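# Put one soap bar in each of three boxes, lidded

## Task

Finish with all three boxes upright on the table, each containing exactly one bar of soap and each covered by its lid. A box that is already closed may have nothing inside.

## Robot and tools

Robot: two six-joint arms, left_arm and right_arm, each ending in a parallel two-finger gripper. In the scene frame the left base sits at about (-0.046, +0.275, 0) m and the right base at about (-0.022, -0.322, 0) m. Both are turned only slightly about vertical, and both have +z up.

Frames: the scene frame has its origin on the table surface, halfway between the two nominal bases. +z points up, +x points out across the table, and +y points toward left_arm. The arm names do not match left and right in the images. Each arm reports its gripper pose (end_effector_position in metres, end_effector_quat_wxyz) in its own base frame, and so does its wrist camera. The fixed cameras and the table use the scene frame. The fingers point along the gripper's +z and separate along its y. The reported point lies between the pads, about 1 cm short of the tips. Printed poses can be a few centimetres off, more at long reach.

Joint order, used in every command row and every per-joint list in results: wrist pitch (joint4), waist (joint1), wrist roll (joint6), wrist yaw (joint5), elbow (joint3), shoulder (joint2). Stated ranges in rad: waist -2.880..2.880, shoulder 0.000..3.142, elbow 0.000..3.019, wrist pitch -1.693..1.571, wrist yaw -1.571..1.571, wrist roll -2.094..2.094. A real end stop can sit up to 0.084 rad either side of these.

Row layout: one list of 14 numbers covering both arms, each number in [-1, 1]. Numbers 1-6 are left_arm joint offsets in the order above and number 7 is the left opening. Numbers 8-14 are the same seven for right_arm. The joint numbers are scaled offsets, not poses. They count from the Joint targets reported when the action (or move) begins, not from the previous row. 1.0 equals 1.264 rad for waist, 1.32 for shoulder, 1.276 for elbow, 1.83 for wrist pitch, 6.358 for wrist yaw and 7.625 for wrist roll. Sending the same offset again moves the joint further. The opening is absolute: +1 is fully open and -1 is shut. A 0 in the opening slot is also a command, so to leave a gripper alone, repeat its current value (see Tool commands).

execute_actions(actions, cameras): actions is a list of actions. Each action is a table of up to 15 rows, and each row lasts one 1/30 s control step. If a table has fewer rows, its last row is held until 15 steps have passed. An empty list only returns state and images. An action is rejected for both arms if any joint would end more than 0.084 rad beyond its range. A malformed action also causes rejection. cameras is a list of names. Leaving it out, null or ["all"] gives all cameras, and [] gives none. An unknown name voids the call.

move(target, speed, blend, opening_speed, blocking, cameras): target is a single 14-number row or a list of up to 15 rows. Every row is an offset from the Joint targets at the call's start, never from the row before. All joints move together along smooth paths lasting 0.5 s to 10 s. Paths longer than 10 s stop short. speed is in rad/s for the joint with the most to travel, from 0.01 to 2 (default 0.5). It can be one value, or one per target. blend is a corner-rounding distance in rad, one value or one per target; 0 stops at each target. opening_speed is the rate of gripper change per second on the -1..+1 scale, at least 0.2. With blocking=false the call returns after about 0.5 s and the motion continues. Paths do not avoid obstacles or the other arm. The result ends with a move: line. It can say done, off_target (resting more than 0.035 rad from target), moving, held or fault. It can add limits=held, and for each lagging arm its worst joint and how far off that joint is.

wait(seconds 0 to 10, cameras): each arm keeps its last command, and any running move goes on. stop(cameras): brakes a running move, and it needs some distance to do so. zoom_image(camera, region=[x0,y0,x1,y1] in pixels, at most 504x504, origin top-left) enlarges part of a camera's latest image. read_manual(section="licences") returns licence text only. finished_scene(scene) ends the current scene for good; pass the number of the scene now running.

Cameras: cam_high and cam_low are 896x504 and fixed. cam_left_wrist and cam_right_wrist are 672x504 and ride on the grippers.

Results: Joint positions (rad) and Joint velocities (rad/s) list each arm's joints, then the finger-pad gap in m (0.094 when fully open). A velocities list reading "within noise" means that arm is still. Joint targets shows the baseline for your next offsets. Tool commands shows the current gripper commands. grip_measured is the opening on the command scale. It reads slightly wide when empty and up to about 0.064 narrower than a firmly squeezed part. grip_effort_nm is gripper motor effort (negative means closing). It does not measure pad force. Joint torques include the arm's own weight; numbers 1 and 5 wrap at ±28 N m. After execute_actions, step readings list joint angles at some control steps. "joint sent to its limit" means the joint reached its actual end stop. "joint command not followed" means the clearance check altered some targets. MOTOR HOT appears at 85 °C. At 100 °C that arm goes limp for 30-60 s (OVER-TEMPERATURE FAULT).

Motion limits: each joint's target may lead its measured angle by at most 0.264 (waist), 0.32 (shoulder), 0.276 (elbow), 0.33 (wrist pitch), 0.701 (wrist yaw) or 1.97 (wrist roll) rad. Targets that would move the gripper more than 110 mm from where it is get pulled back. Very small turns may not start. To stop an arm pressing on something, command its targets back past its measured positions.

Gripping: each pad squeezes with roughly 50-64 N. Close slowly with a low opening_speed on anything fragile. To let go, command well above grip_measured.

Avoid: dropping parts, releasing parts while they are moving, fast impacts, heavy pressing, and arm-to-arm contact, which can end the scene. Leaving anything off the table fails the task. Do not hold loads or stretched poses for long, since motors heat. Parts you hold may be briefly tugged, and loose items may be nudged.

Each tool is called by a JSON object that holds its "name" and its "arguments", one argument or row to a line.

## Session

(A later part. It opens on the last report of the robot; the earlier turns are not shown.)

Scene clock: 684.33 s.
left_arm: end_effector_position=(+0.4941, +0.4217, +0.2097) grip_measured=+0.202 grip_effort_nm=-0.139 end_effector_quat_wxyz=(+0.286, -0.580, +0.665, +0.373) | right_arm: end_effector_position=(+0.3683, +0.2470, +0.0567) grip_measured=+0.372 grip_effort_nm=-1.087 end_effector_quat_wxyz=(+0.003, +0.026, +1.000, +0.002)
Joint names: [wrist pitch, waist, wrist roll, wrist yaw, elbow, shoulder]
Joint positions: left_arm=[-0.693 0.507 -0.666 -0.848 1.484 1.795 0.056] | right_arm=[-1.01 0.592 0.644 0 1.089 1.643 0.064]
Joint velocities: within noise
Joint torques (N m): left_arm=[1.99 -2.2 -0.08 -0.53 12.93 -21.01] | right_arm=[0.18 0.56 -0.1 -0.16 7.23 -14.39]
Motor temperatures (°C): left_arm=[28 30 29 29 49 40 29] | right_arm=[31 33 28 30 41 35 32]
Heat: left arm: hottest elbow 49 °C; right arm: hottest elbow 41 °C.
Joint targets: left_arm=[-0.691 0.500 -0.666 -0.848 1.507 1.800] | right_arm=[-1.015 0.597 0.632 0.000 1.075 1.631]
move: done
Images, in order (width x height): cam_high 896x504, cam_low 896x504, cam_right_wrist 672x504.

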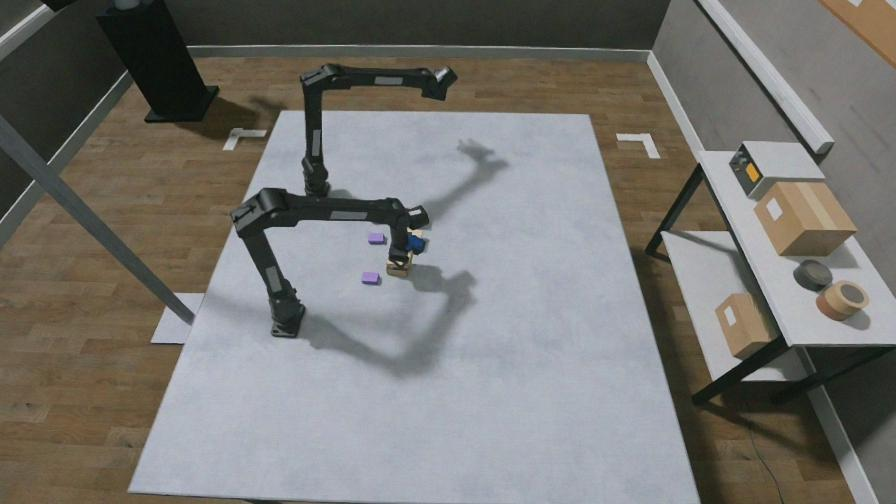

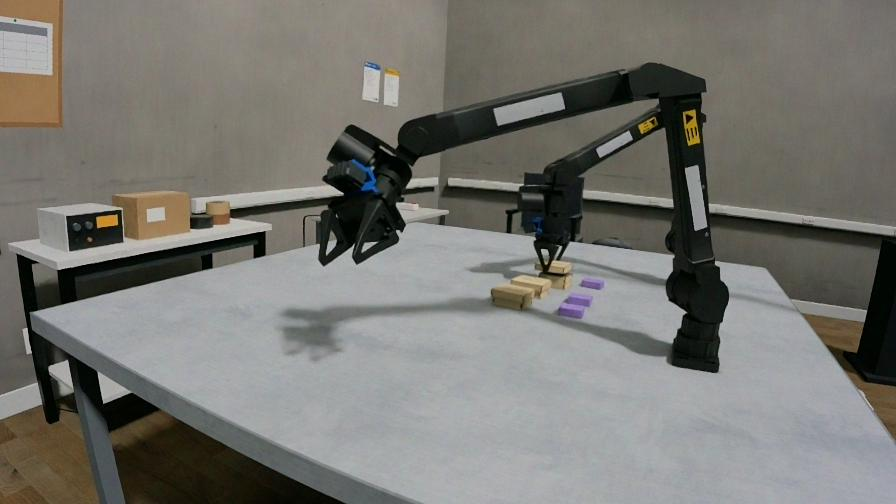

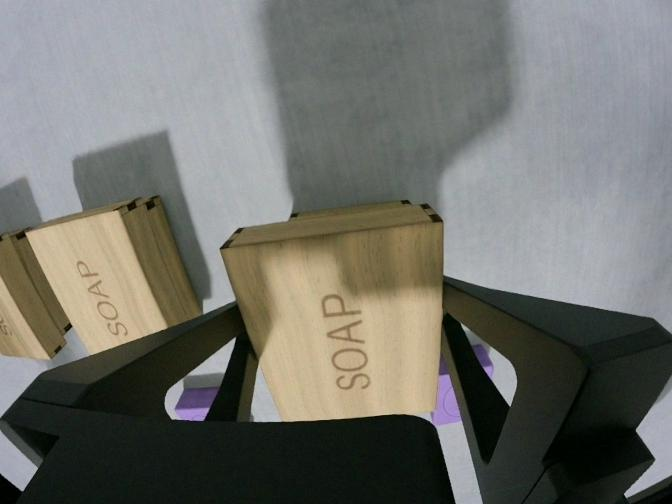

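{"name": "move", "arguments": {
  "target": [0,0,0,0,0,0,0.2, 0.003,-0.001,0.0052,0,-0.021,-0.0163,0.2],
  "speed": 0.15,
  "cameras": ["cam_right_wrist","cam_low"]
}}

{"name": "zoom_image", "arguments": {
  "camera": "cam_low",
  "region": [510, 240, 590, 300]
}}

{"name": "zoom_image", "arguments": {
  "camera": "cam_right_wrist",
  "region": [200, 170, 500, 430]
}}

Scene clock: 703.40 s.
left_arm: end_effector_position=(+0.4941, +0.4217, +0.2097) grip_measured=+0.202 grip_effort_nm=-0.129 end_effector_quat_wxyz=(+0.286, -0.580, +0.665, +0.373) | right_arm: end_effector_position=(+0.3597, +0.2412, +0.0561) grip_measured=+0.372 grip_effort_nm=-1.072 end_effector_quat_wxyz=(+0.000, +0.034, +0.999, +0.000)
Joint names: [wrist pitch, waist, wrist roll, wrist yaw, elbow, shoulder]
Joint positions: left_arm=[-0.693 0.507 -0.666 -0.848 1.484 1.795 0.056] | right_arm=[-1.01 0.592 0.659 0 1.063 1.623 0.064]
Joint velocities: within noise
Joint torques (N m): left_arm=[1.99 -2.2 -0.08 -0.53 12.94 -21.01] | right_arm=[0.36 0.5 0.14 -0.16 7.16 -14.27]
Motor temperatures (°C): left_arm=[28 30 29 29 49 40 29] | right_arm=[31 33 28 30 42 34 32]
Heat: left arm: hottest elbow 49 °C; right arm: hottest elbow 42 °C.
Joint targets: left_arm=[-0.691 0.500 -0.666 -0.848 1.507 1.800] | right_arm=[-1.010 0.596 0.672 0.000 1.049 1.609]
move: done
Images, in order (width x height): cam_low 896x504, cam_right_wrist 672x504.

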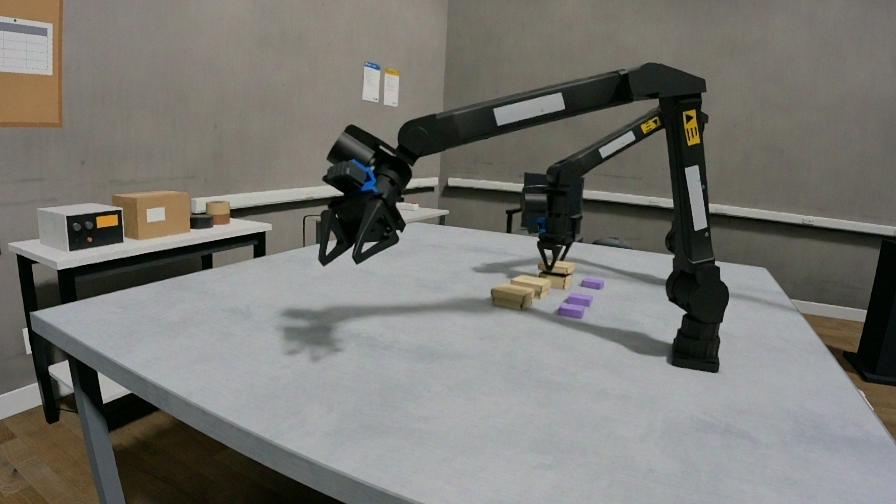

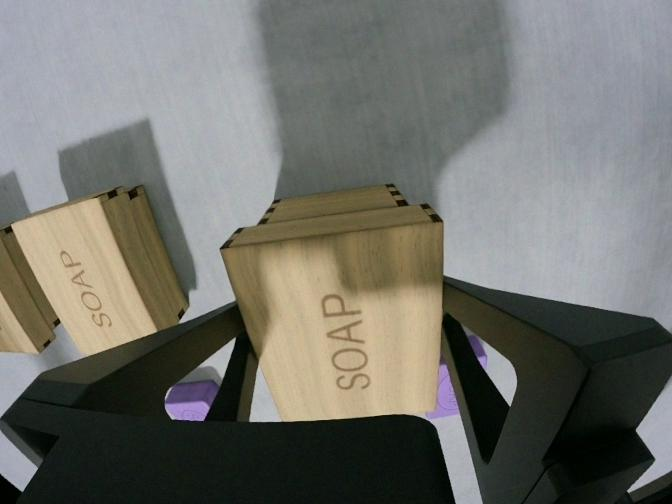

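Scaled by 6.300 from the camera's 896x504 image, which has a finer 1280x720 frame.

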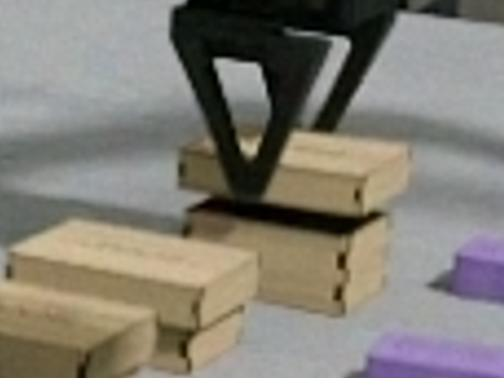

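Scaled by 1.680 from the camera's 672x504 image, which has a finer 960x720 frame.

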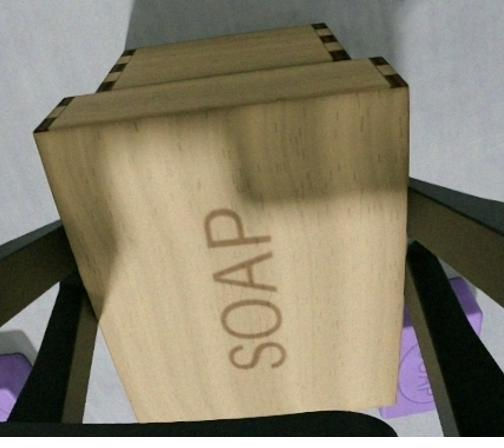

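{"name": "move", "arguments": {
  "target": [0,0,0,0,0,0,0.2, 0.0363,0,0,0,-0.018,0.0336,0.2],
  "speed": 0.08,
  "cameras": ["cam_right_wrist","cam_low"]
}}

{"name": "zoom_image", "arguments": {
  "camera": "cam_low",
  "region": [510, 240, 590, 300]
}}

{"name": "zoom_image", "arguments": {
  "camera": "cam_right_wrist",
  "region": [200, 170, 500, 430]
}}

Scene clock: 736.03 s.
left_arm: end_effector_position=(+0.4941, +0.4217, +0.2097) grip_measured=+0.202 grip_effort_nm=-0.139 end_effector_quat_wxyz=(+0.286, -0.580, +0.665, +0.373) | right_arm: end_effector_position=(+0.3621, +0.2428, +0.0460) grip_measured=+0.372 grip_effort_nm=-1.082 end_effector_quat_wxyz=(+0.011, +0.034, +0.999, +0.008)
Joint names: [wrist pitch, waist, wrist roll, wrist yaw, elbow, shoulder]
Joint positions: left_arm=[-0.693 0.507 -0.666 -0.848 1.484 1.795 0.056] | right_arm=[-0.953 0.592 0.661 0 1.04 1.63 0.064]
Joint velocities: within noise
Joint torques (N m): left_arm=[1.98 -2.2 -0.08 -0.53 12.94 -21.07] | right_arm=[0.79 0.44 0.11 -0.16 7.01 -11.11]
Motor temperatures (°C): left_arm=[28 30 29 29 49 40 29] | right_arm=[31 33 28 30 42 33 32]
Heat: left arm: hottest elbow 49 °C; right arm: hottest elbow 42 °C.
Joint targets: left_arm=[-0.691 0.500 -0.666 -0.848 1.507 1.800] | right_arm=[-0.943 0.596 0.672 0.000 1.025 1.654]
move: done
Images, in order (width x height): cam_low 896x504, cam_right_wrist 672x504.

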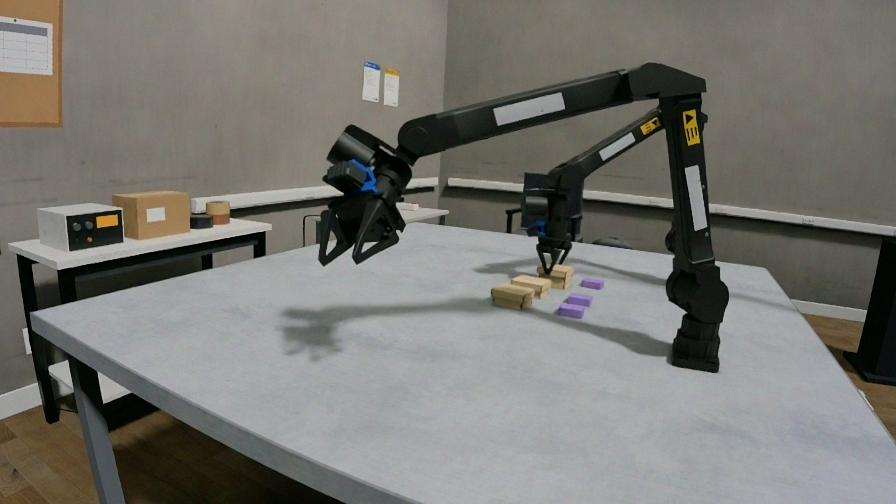

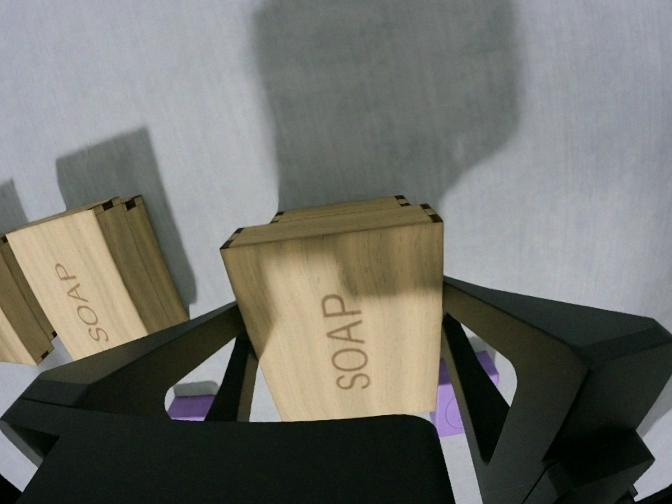

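Scaled by 6.300 from the camera's 896x504 image, which has a finer 1280x720 frame.

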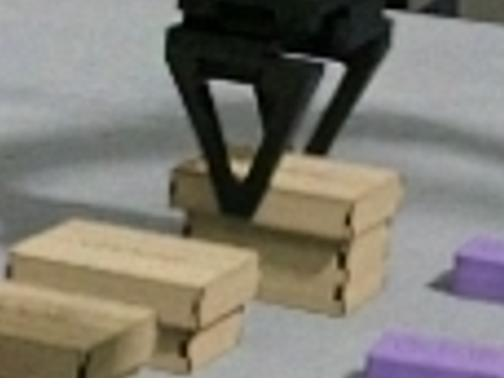

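Scaled by 1.680 from the camera's 672x504 image, which has a finer 960x720 frame.

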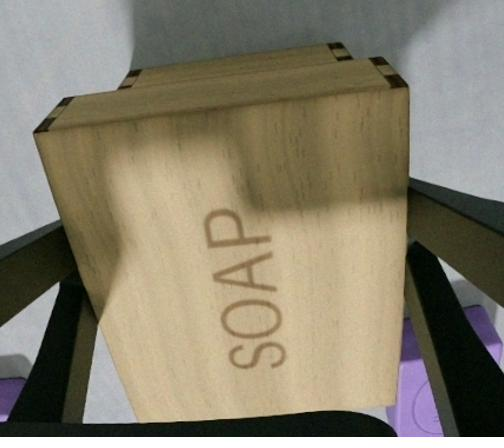

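{"name": "move", "arguments": {
  "target": [0,0,0,0,0,0,0.2, 0.0207,0,0,0,-0.011,0.018,0.2],
  "speed": 0.05,
  "cameras": ["cam_right_wrist","cam_low"]
}}

{"name": "zoom_image", "arguments": {
  "camera": "cam_low",
  "region": [510, 240, 590, 300]
}}

{"name": "zoom_image", "arguments": {
  "camera": "cam_right_wrist",
  "region": [200, 170, 500, 430]
}}

Scene clock: 751.40 s.
left_arm: end_effector_position=(+0.4941, +0.4217, +0.2097) grip_measured=+0.202 grip_effort_nm=-0.129 end_effector_quat_wxyz=(+0.286, -0.580, +0.665, +0.373) | right_arm: end_effector_position=(+0.3638, +0.2440, +0.0455) grip_measured=+0.372 grip_effort_nm=-1.077 end_effector_quat_wxyz=(+0.015, +0.035, +0.999, +0.011)
Joint names: [wrist pitch, waist, wrist roll, wrist yaw, elbow, shoulder]
Joint positions: left_arm=[-0.693 0.507 -0.666 -0.848 1.484 1.795 0.056] | right_arm=[-0.942 0.592 0.662 0 1.038 1.63 0.064]
Joint velocities: within noise
Joint torques (N m): left_arm=[1.98 -2.2 -0.08 -0.52 12.94 -20.95] | right_arm=[1.7 0.44 0.09 -0.16 6.02 -9.47]
Motor temperatures (°C): left_arm=[28 30 29 29 49 40 29] | right_arm=[31 33 28 30 42 34 33]
Heat: left arm: hottest elbow 49 °C; right arm: hottest elbow 42 °C.
Joint targets: left_arm=[-0.691 0.500 -0.666 -0.848 1.507 1.800] | right_arm=[-0.906 0.596 0.671 0.000 1.011 1.678]
move: off_target (right_arm); right_arm: the shoulder is farthest, 0.047 rad from its target
Images, in order (width x height): cam_low 896x504, cam_right_wrist 672x504.

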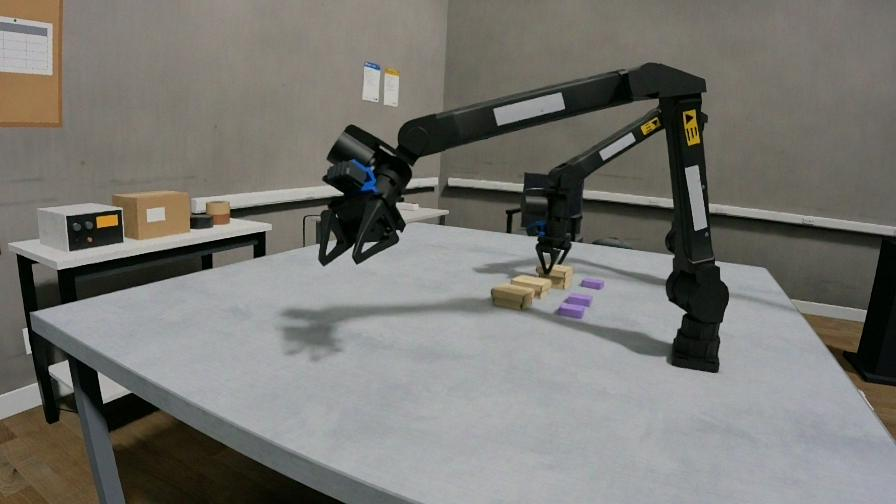

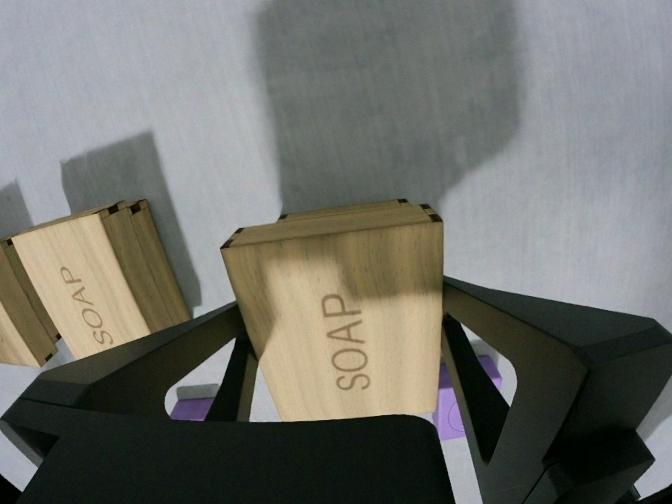

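Scaled by 6.300 from the camera's 896x504 image, which has a finer 1280x720 frame.

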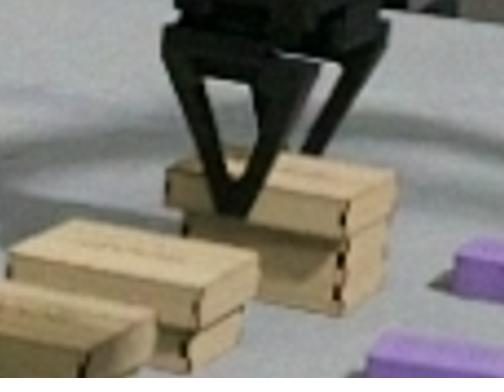

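Scaled by 1.680 from the camera's 672x504 image, which has a finer 960x720 frame.

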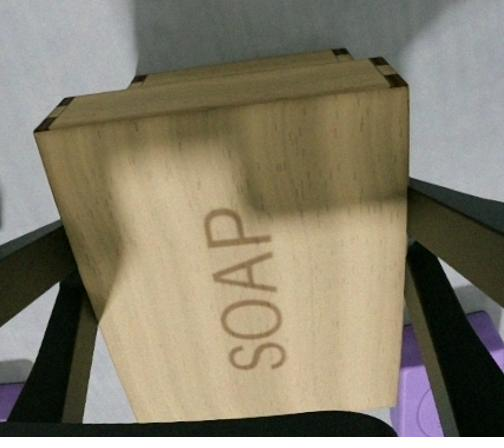

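{"name": "move", "arguments": {
  "target": [
    [0,0,0,0,0,0,0.2, -0.0415,0,0,0,0.018,-0.0418,0.2],
    [0,0,0,0,0,0,0.2, -0.008,0,0,0,0.0018,-0.011,0.2]
  ],
  "speed": 0.06,
  "cameras": ["cam_right_wrist","cam_low"]
}}

{"name": "zoom_image", "arguments": {
  "camera": "cam_low",
  "region": [510, 240, 590, 300]
}}

{"name": "zoom_image", "arguments": {
  "camera": "cam_right_wrist",
  "region": [200, 170, 500, 430]
}}

Scene clock: 781.63 s.
left_arm: end_effector_position=(+0.4941, +0.4217, +0.2097) grip_measured=+0.202 grip_effort_nm=-0.134 end_effector_quat_wxyz=(+0.286, -0.580, +0.665, +0.373) | right_arm: end_effector_position=(+0.3622, +0.2428, +0.0457) grip_measured=+0.372 grip_effort_nm=-1.062 end_effector_quat_wxyz=(+0.013, +0.035, +0.999, +0.009)
Joint names: [wrist pitch, waist, wrist roll, wrist yaw, elbow, shoulder]
Joint positions: left_arm=[-0.693 0.507 -0.666 -0.848 1.484 1.795 0.056] | right_arm=[-0.948 0.592 0.663 0.001 1.037 1.629 0.064]
Joint velocities: within noise
Joint torques (N m): left_arm=[1.98 -2.2 -0.09 -0.53 12.94 -21.07] | right_arm=[1.46 0.44 0.09 -0.17 6.26 -10.52]
Motor temperatures (°C): left_arm=[28 29 29 29 49 40 29] | right_arm=[31 33 28 30 41 34 33]
Heat: left arm: hottest elbow 49 °C; right arm: hottest elbow 41 °C.
Joint targets: left_arm=[-0.691 0.500 -0.666 -0.848 1.507 1.800] | right_arm=[-0.921 0.596 0.672 0.000 1.014 1.663]
move: done
Images, in order (width x height): cam_low 896x504, cam_right_wrist 672x504.

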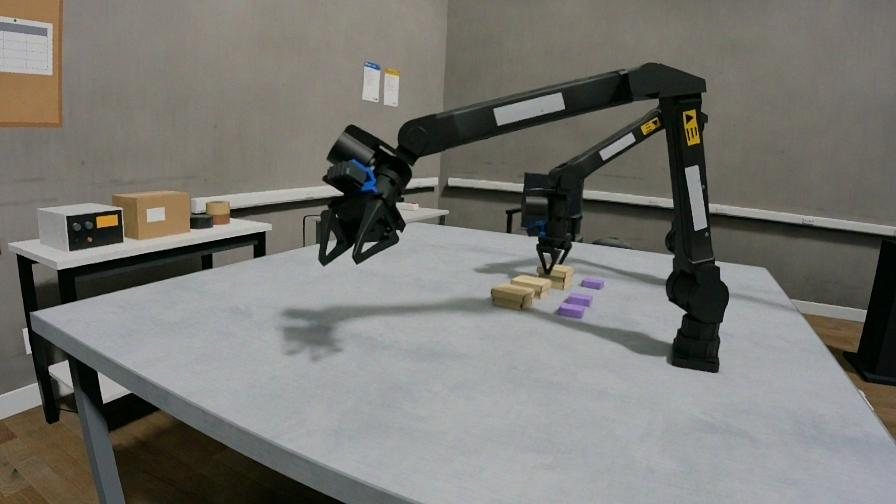

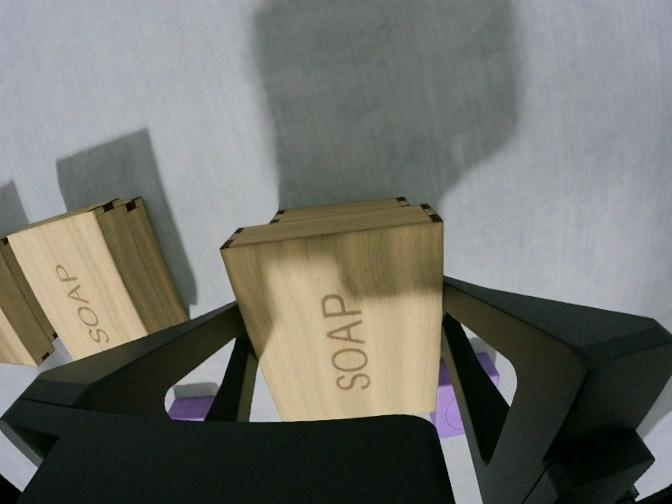

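Scaled by 6.300 from the camera's 896x504 image, which has a finer 1280x720 frame.

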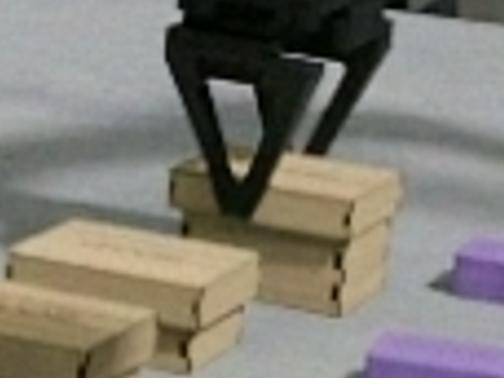

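Scaled by 1.680 from the camera's 672x504 image, which has a finer 960x720 frame.

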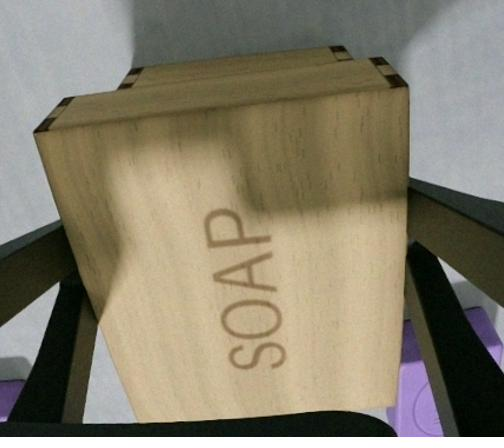

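{"name": "move", "arguments": {
  "target": [
    [0,0,0,0,0,0,0.2, -0.0333,0,0,0,0.0156,-0.0305,0.2],
    [0,0,0,0,0,0,0.2, -0.0333,-0.0103,0,0,0.0156,-0.0305,0.2],
    [0,0,0,0,0,0,0.2, 0.0038,-0.0103,0,0,-0.0055,0.0005,0.2]
  ],
  "speed": 0.06,
  "cameras": ["cam_right_wrist","cam_low"]
}}

{"name": "zoom_image", "arguments": {
  "camera": "cam_low",
  "region": [510, 240, 590, 300]
}}

{"name": "zoom_image", "arguments": {
  "camera": "cam_right_wrist",
  "region": [200, 170, 500, 430]
}}

Scene clock: 807.47 s.
left_arm: end_effector_position=(+0.4941, +0.4217, +0.2097) grip_measured=+0.202 grip_effort_nm=-0.129 end_effector_quat_wxyz=(+0.286, -0.580, +0.665, +0.373) | right_arm: end_effector_position=(+0.3603, +0.2411, +0.0451) grip_measured=+0.372 grip_effort_nm=-1.072 end_effector_quat_wxyz=(+0.010, +0.036, +0.999, +0.007)
Joint names: [wrist pitch, waist, wrist roll, wrist yaw, elbow, shoulder]
Joint positions: left_arm=[-0.693 0.507 -0.666 -0.848 1.484 1.795 0.056] | right_arm=[-0.953 0.591 0.663 0.001 1.034 1.628 0.064]
Joint velocities: within noise
Joint torques (N m): left_arm=[1.98 -2.14 -0.08 -0.52 12.93 -21.01] | right_arm=[1.77 -0.67 0.09 -0.18 5.98 -10.52]
Motor temperatures (°C): left_arm=[28 29 29 29 50 40 29] | right_arm=[31 33 28 30 40 33 33]
Heat: left arm: hottest elbow 50 °C; right arm: hottest elbow 40 °C.
Joint targets: left_arm=[-0.691 0.500 -0.666 -0.848 1.507 1.800] | right_arm=[-0.914 0.583 0.672 0.000 1.007 1.664]
move: off_target (right_arm); right_arm: the wrist pitch is farthest, 0.039 rad from its target
Images, in order (width x height): cam_low 896x504, cam_right_wrist 672x504.

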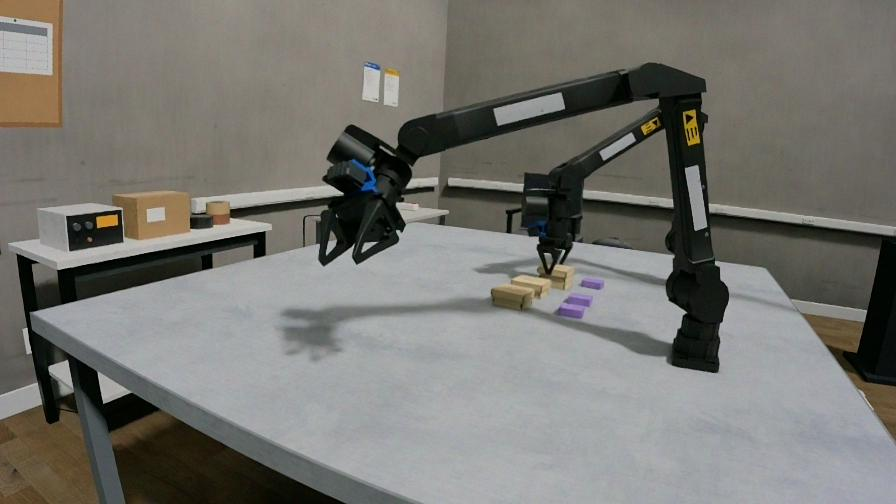

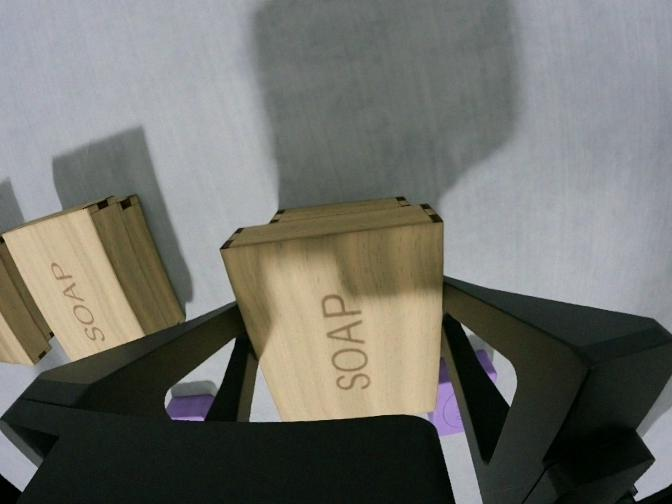

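Scaled by 6.300 from the camera's 896x504 image, which has a finer 1280x720 frame.

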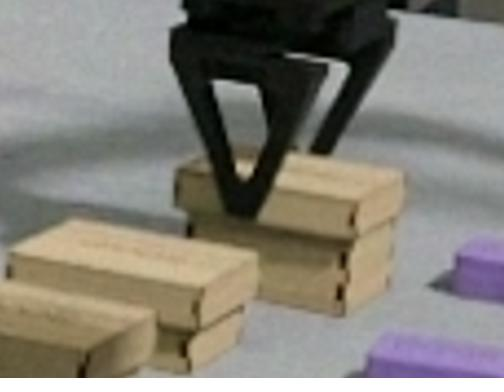

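Scaled by 1.680 from the camera's 672x504 image, which has a finer 960x720 frame.

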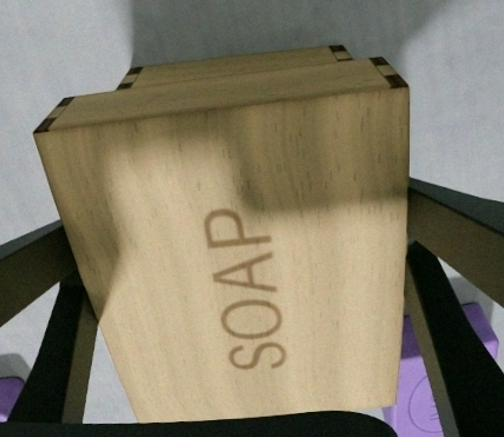

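{"name": "move", "arguments": {
  "target": [
    [0,0,0,0,0,0,0.2, 0,0,0.009,0,0,0,0.2],
    [0,0,0,0,0,0,0.2, 0,0,-0.011,0,0,0.002,0.2],
    [0,0,0,0,0,0,0.2, 0,0.014,-0.002,0,0,0.004,0.2],
    [0,0,0,0,0,0,0.2, 0,-0.004,-0.001,0,0,0.004,0.2]
  ],
  "speed": 0.1,
  "cameras": ["cam_right_wrist","cam_low"]
}}

{"name": "zoom_image", "arguments": {
  "camera": "cam_low",
  "region": [510, 240, 590, 300]
}}

{"name": "zoom_image", "arguments": {
  "camera": "cam_right_wrist",
  "region": [200, 170, 500, 430]
}}

Scene clock: 835.37 s.
left_arm: end_effector_position=(+0.4941, +0.4217, +0.2097) grip_measured=+0.202 grip_effort_nm=-0.134 end_effector_quat_wxyz=(+0.286, -0.580, +0.665, +0.373) | right_arm: end_effector_position=(+0.3635, +0.2426, +0.0453) grip_measured=+0.372 grip_effort_nm=-1.067 end_effector_quat_wxyz=(+0.016, +0.029, +0.999, +0.010)
Joint names: [wrist pitch, waist, wrist roll, wrist yaw, elbow, shoulder]
Joint positions: left_arm=[-0.693 0.507 -0.666 -0.848 1.484 1.795 0.056] | right_arm=[-0.939 0.59 0.649 0.002 1.034 1.628 0.064]
Joint velocities: within noise
Joint torques (N m): left_arm=[1.98 -2.14 -0.08 -0.53 12.94 -21.01] | right_arm=[1.42 -1.14 0.13 -0.25 5.96 -9.82]
Motor temperatures (°C): left_arm=[28 29 29 29 50 40 29] | right_arm=[31 33 28 30 41 32 33]
Heat: left arm: hottest elbow 50 °C; right arm: hottest elbow 41 °C.
Joint targets: left_arm=[-0.691 0.500 -0.666 -0.848 1.507 1.800] | right_arm=[-0.913 0.578 0.664 0.000 1.007 1.669]
move: off_target (right_arm); right_arm: the shoulder is farthest, 0.042 rad from its target
Images, in order (width x height): cam_low 896x504, cam_right_wrist 672x504.

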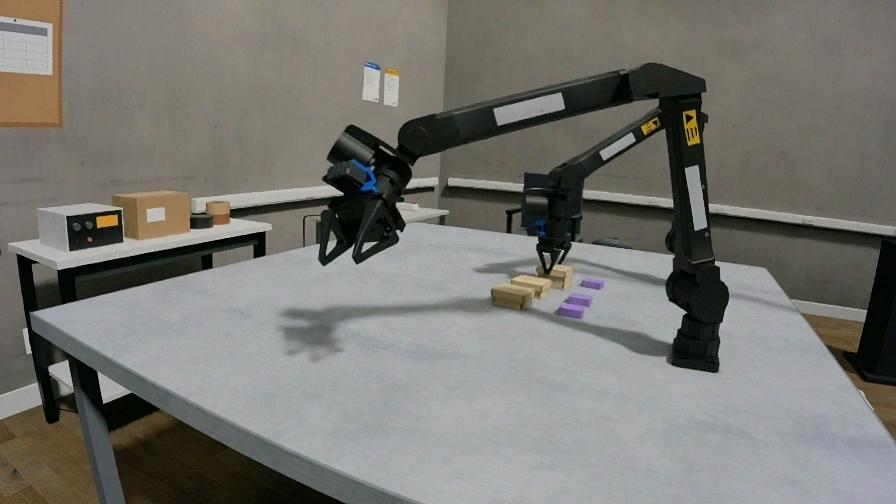

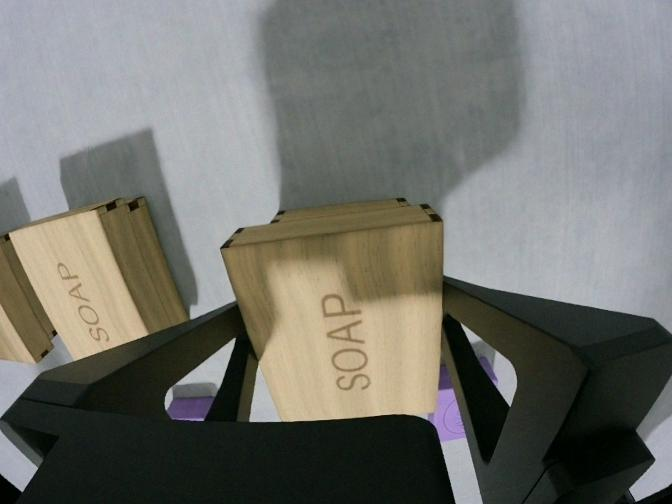

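Scaled by 6.300 from the camera's 896x504 image, which has a finer 1280x720 frame.

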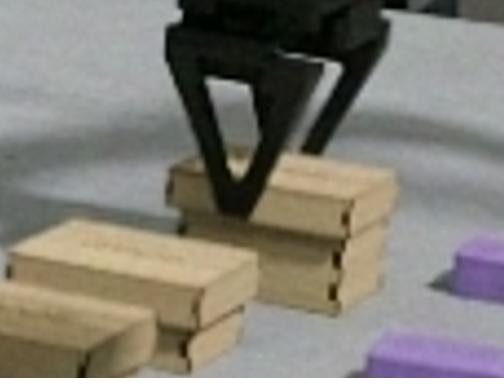

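Scaled by 1.680 from the camera's 672x504 image, which has a finer 960x720 frame.

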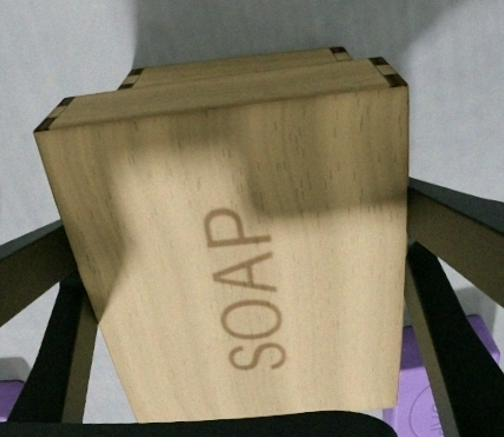

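{"name": "move", "arguments": {
  "target": [0,0,0,0,0,0,0.2,-0.0847,-0.0142,0,0,0.104,-0.0515,0.2],
  "speed": 0.25
}}

Scene clock: 899.17 s.
left_arm: end_effector_position=(+0.4941, +0.4217, +0.2097) grip_measured=+0.202 grip_effort_nm=-0.129 end_effector_quat_wxyz=(+0.286, -0.580, +0.665, +0.373) | right_arm: end_effector_position=(+0.3656, +0.2330, +0.0706) grip_measured=+0.372 grip_effort_nm=-1.077 end_effector_quat_wxyz=(-0.005, +0.043, +0.999, -0.002)
Joint names: [wrist pitch, waist, wrist roll, wrist yaw, elbow, shoulder]
Joint positions: left_arm=[-0.693 0.507 -0.666 -0.848 1.484 1.795 0.056] | right_arm=[-1.061 0.568 0.653 -0.002 1.09 1.61 0.064]
Joint velocities: within noise
Joint torques (N m): left_arm=[1.98 -2.14 -0.08 -0.53 12.93 -21.01] | right_arm=[0.09 -0.62 0.12 -0.05 12.67 -13.98]
Motor temperatures (°C): left_arm=[28 29 29 29 50 41 29] | right_arm=[31 33 28 30 41 32 33]
Heat: left arm: hottest elbow 50 °C; right arm: hottest elbow 41 °C.
Joint targets: left_arm=[-0.691 0.500 -0.666 -0.848 1.507 1.800] | right_arm=[-1.068 0.560 0.664 -0.001 1.139 1.601]
move: off_target (right_arm); right_arm: the elbow is farthest, 0.050 rad from its target

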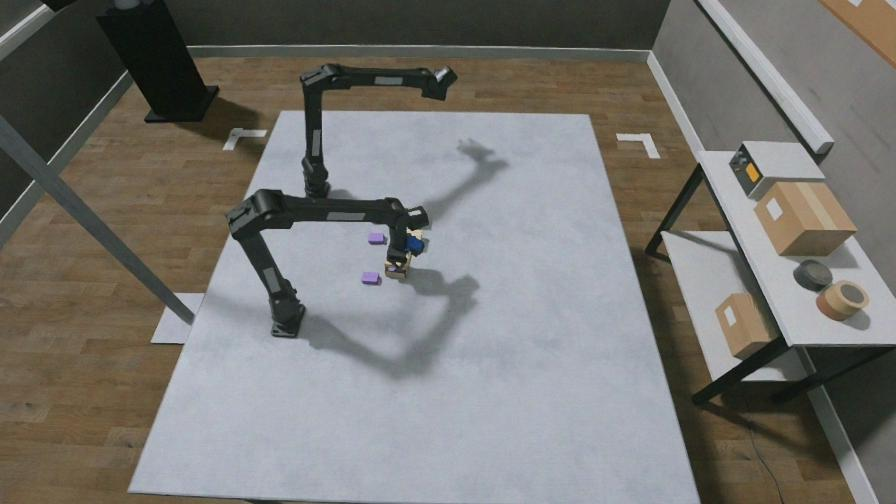

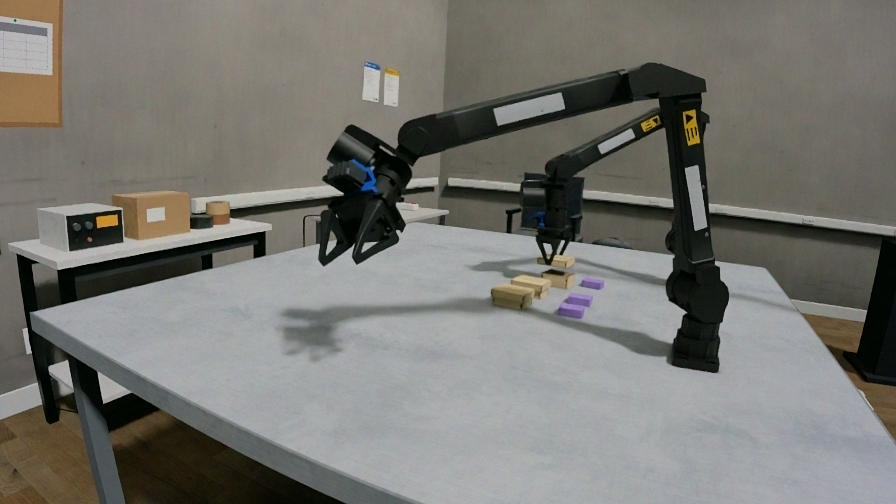

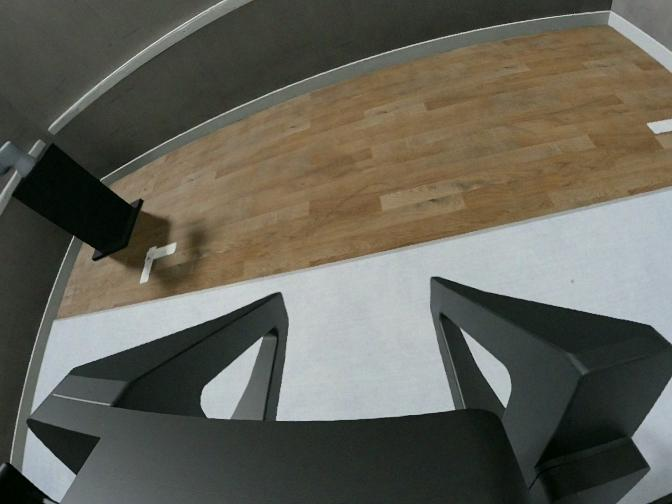

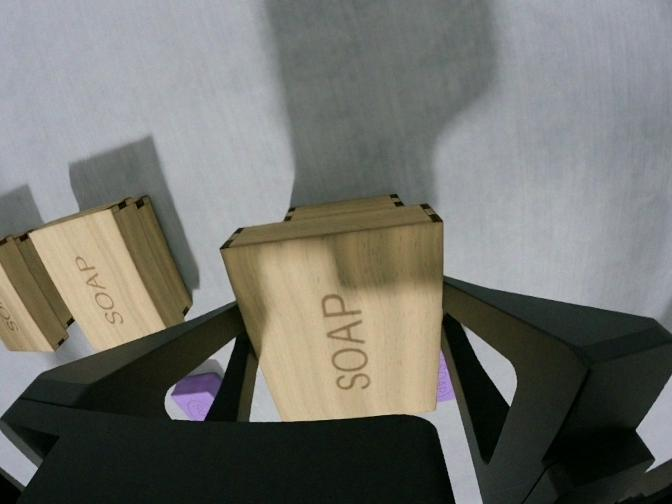

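{"name": "zoom_image", "arguments": {
  "camera": "cam_right_wrist",
  "region": [200, 170, 460, 290]
}}

{"name": "zoom_image", "arguments": {
  "camera": "cam_low",
  "region": [480, 230, 620, 320]
}}

{"name": "zoom_image", "arguments": {
  "camera": "cam_high",
  "region": [350, 210, 450, 300]
}}

Scaled by 1.938 from the camera's 672x504 image, which has a finer 960x720 frame.

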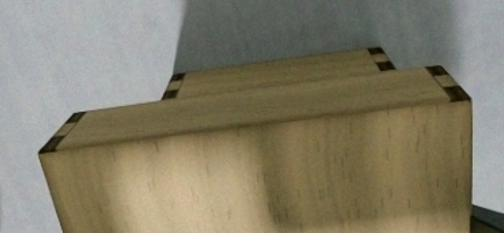

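Scaled by 3.600 from the camera's 896x504 image, which has a finer 1280x720 frame.

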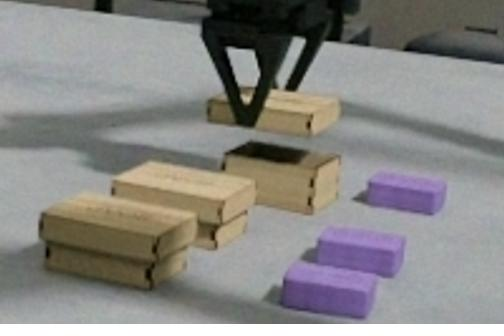

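Scaled by 5.040 from the camera's 896x504 image, which has a finer 1280x720 frame.

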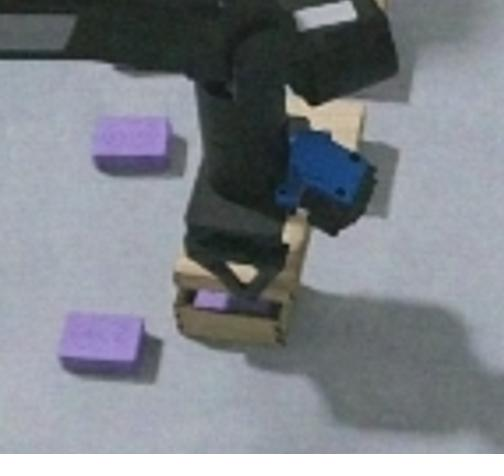

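{"name": "move", "arguments": {
  "target": [0,0,0,0,0,0,0.2,0.0484,0,0,0,-0.0916,0.0095,0.2],
  "speed": 0.2,
  "cameras": ["cam_low","cam_right_wrist"]
}}

{"name": "zoom_image", "arguments": {
  "camera": "cam_low",
  "region": [480, 230, 620, 320]
}}

{"name": "zoom_image", "arguments": {
  "camera": "cam_right_wrist",
  "region": [200, 170, 460, 290]
}}

Scene clock: 958.03 s.
left_arm: end_effector_position=(+0.4941, +0.4217, +0.2097) grip_measured=+0.202 grip_effort_nm=-0.134 end_effector_quat_wxyz=(+0.286, -0.580, +0.665, +0.373) | right_arm: end_effector_position=(+0.3597, +0.2292, +0.0526) grip_measured=+0.372 grip_effort_nm=-1.072 end_effector_quat_wxyz=(+0.002, +0.043, +0.999, +0.003)
Joint names: [wrist pitch, waist, wrist roll, wrist yaw, elbow, shoulder]
Joint positions: left_arm=[-0.693 0.507 -0.666 -0.848 1.484 1.795 0.056] | right_arm=[-0.989 0.568 0.653 -0.002 1.034 1.61 0.064]
Joint velocities: within noise
Joint torques (N m): left_arm=[1.98 -2.2 -0.08 -0.53 12.93 -21.01] | right_arm=[0.61 -0.62 0.11 -0.05 7.25 -12.63]
Motor temperatures (°C): left_arm=[28 29 29 29 51 41 29] | right_arm=[31 33 28 30 51 33 33]
Heat: left arm: hottest elbow 51 °C; right arm: hottest elbow 51 °C.
Joint targets: left_arm=[-0.691 0.500 -0.666 -0.848 1.507 1.800] | right_arm=[-0.980 0.560 0.664 0.000 1.023 1.613]
move: done
Images, in order (width x height): cam_low 896x504, cam_right_wrist 672x504.

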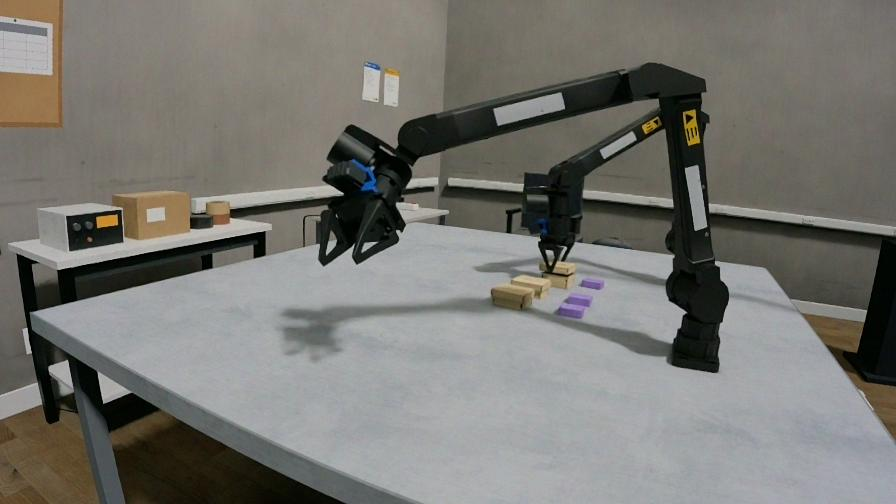

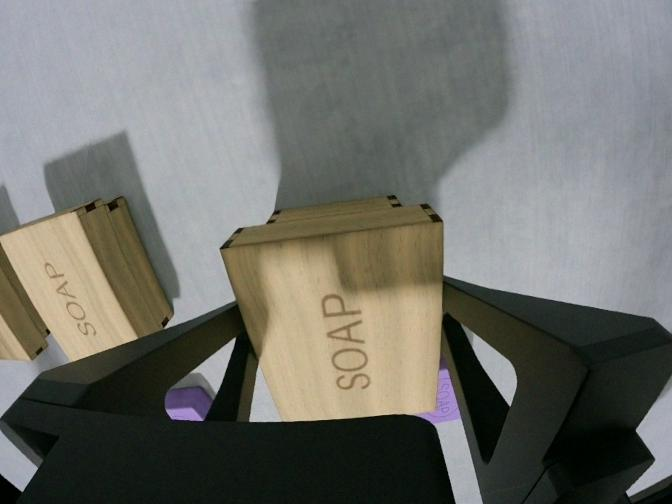

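Scaled by 3.600 from the camera's 896x504 image, which has a finer 1280x720 frame.

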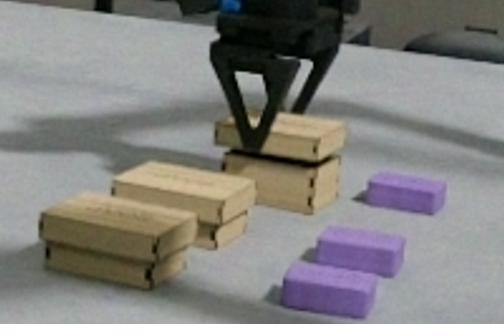

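Scaled by 1.938 from the camera's 672x504 image, which has a finer 960x720 frame.

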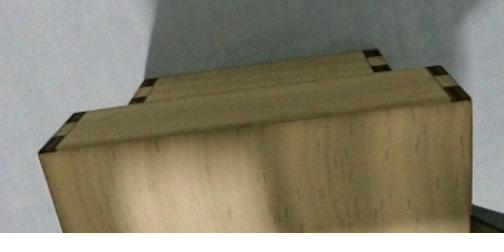

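{"name": "move", "arguments": {
  "target": [0,0,0,0,0,0,0.2,0.044,0,0,0,-0.0274,0.0352,0.2],
  "speed": 0.06,
  "cameras": ["cam_low","cam_right_wrist"]
}}

{"name": "zoom_image", "arguments": {
  "camera": "cam_low",
  "region": [480, 230, 620, 320]
}}

{"name": "zoom_image", "arguments": {
  "camera": "cam_right_wrist",
  "region": [200, 170, 460, 290]
}}

Scene clock: 978.60 s.
left_arm: end_effector_position=(+0.4941, +0.4217, +0.2097) grip_measured=+0.202 grip_effort_nm=-0.139 end_effector_quat_wxyz=(+0.286, -0.580, +0.665, +0.373) | right_arm: end_effector_position=(+0.3633, +0.2312, +0.0455) grip_measured=+0.372 grip_effort_nm=-1.082 end_effector_quat_wxyz=(+0.015, +0.045, +0.999, +0.011)
Joint names: [wrist pitch, waist, wrist roll, wrist yaw, elbow, shoulder]
Joint positions: left_arm=[-0.693 0.507 -0.666 -0.848 1.484 1.795 0.056] | right_arm=[-0.937 0.568 0.658 -0.001 1.016 1.614 0.064]
Joint velocities: within noise
Joint torques (N m): left_arm=[1.96 -2.14 -0.08 -0.53 12.94 -21.01] | right_arm=[1.87 -0.62 0.08 -0.08 5.78 -9.23]
Motor temperatures (°C): left_arm=[28 29 29 29 51 41 29] | right_arm=[31 33 28 30 47 33 33]
Heat: left arm: hottest elbow 51 °C; right arm: hottest elbow 47 °C.
Joint targets: left_arm=[-0.691 0.500 -0.666 -0.848 1.507 1.800] | right_arm=[-0.899 0.560 0.664 0.000 0.988 1.660]
move: off_target (right_arm); right_arm: the shoulder is farthest, 0.046 rad from its target
Images, in order (width x height): cam_low 896x504, cam_right_wrist 672x504.

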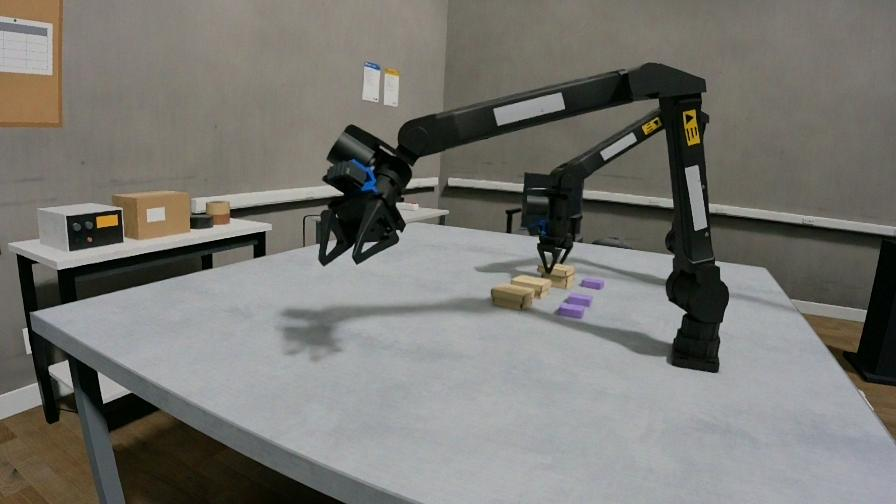

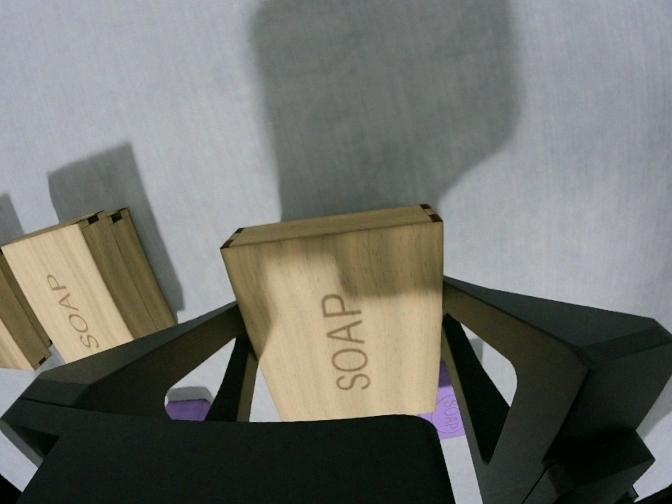

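Scaled by 3.600 from the camera's 896x504 image, which has a finer 1280x720 frame.

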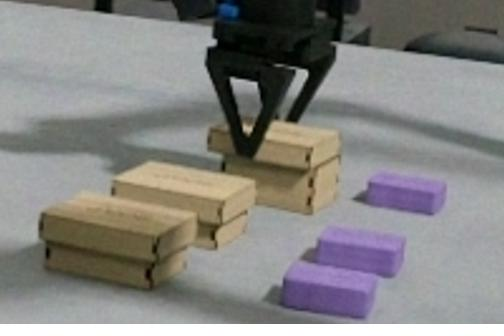

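Scaled by 1.938 from the camera's 672x504 image, which has a finer 960x720 frame.

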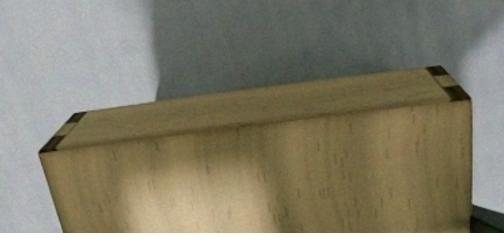

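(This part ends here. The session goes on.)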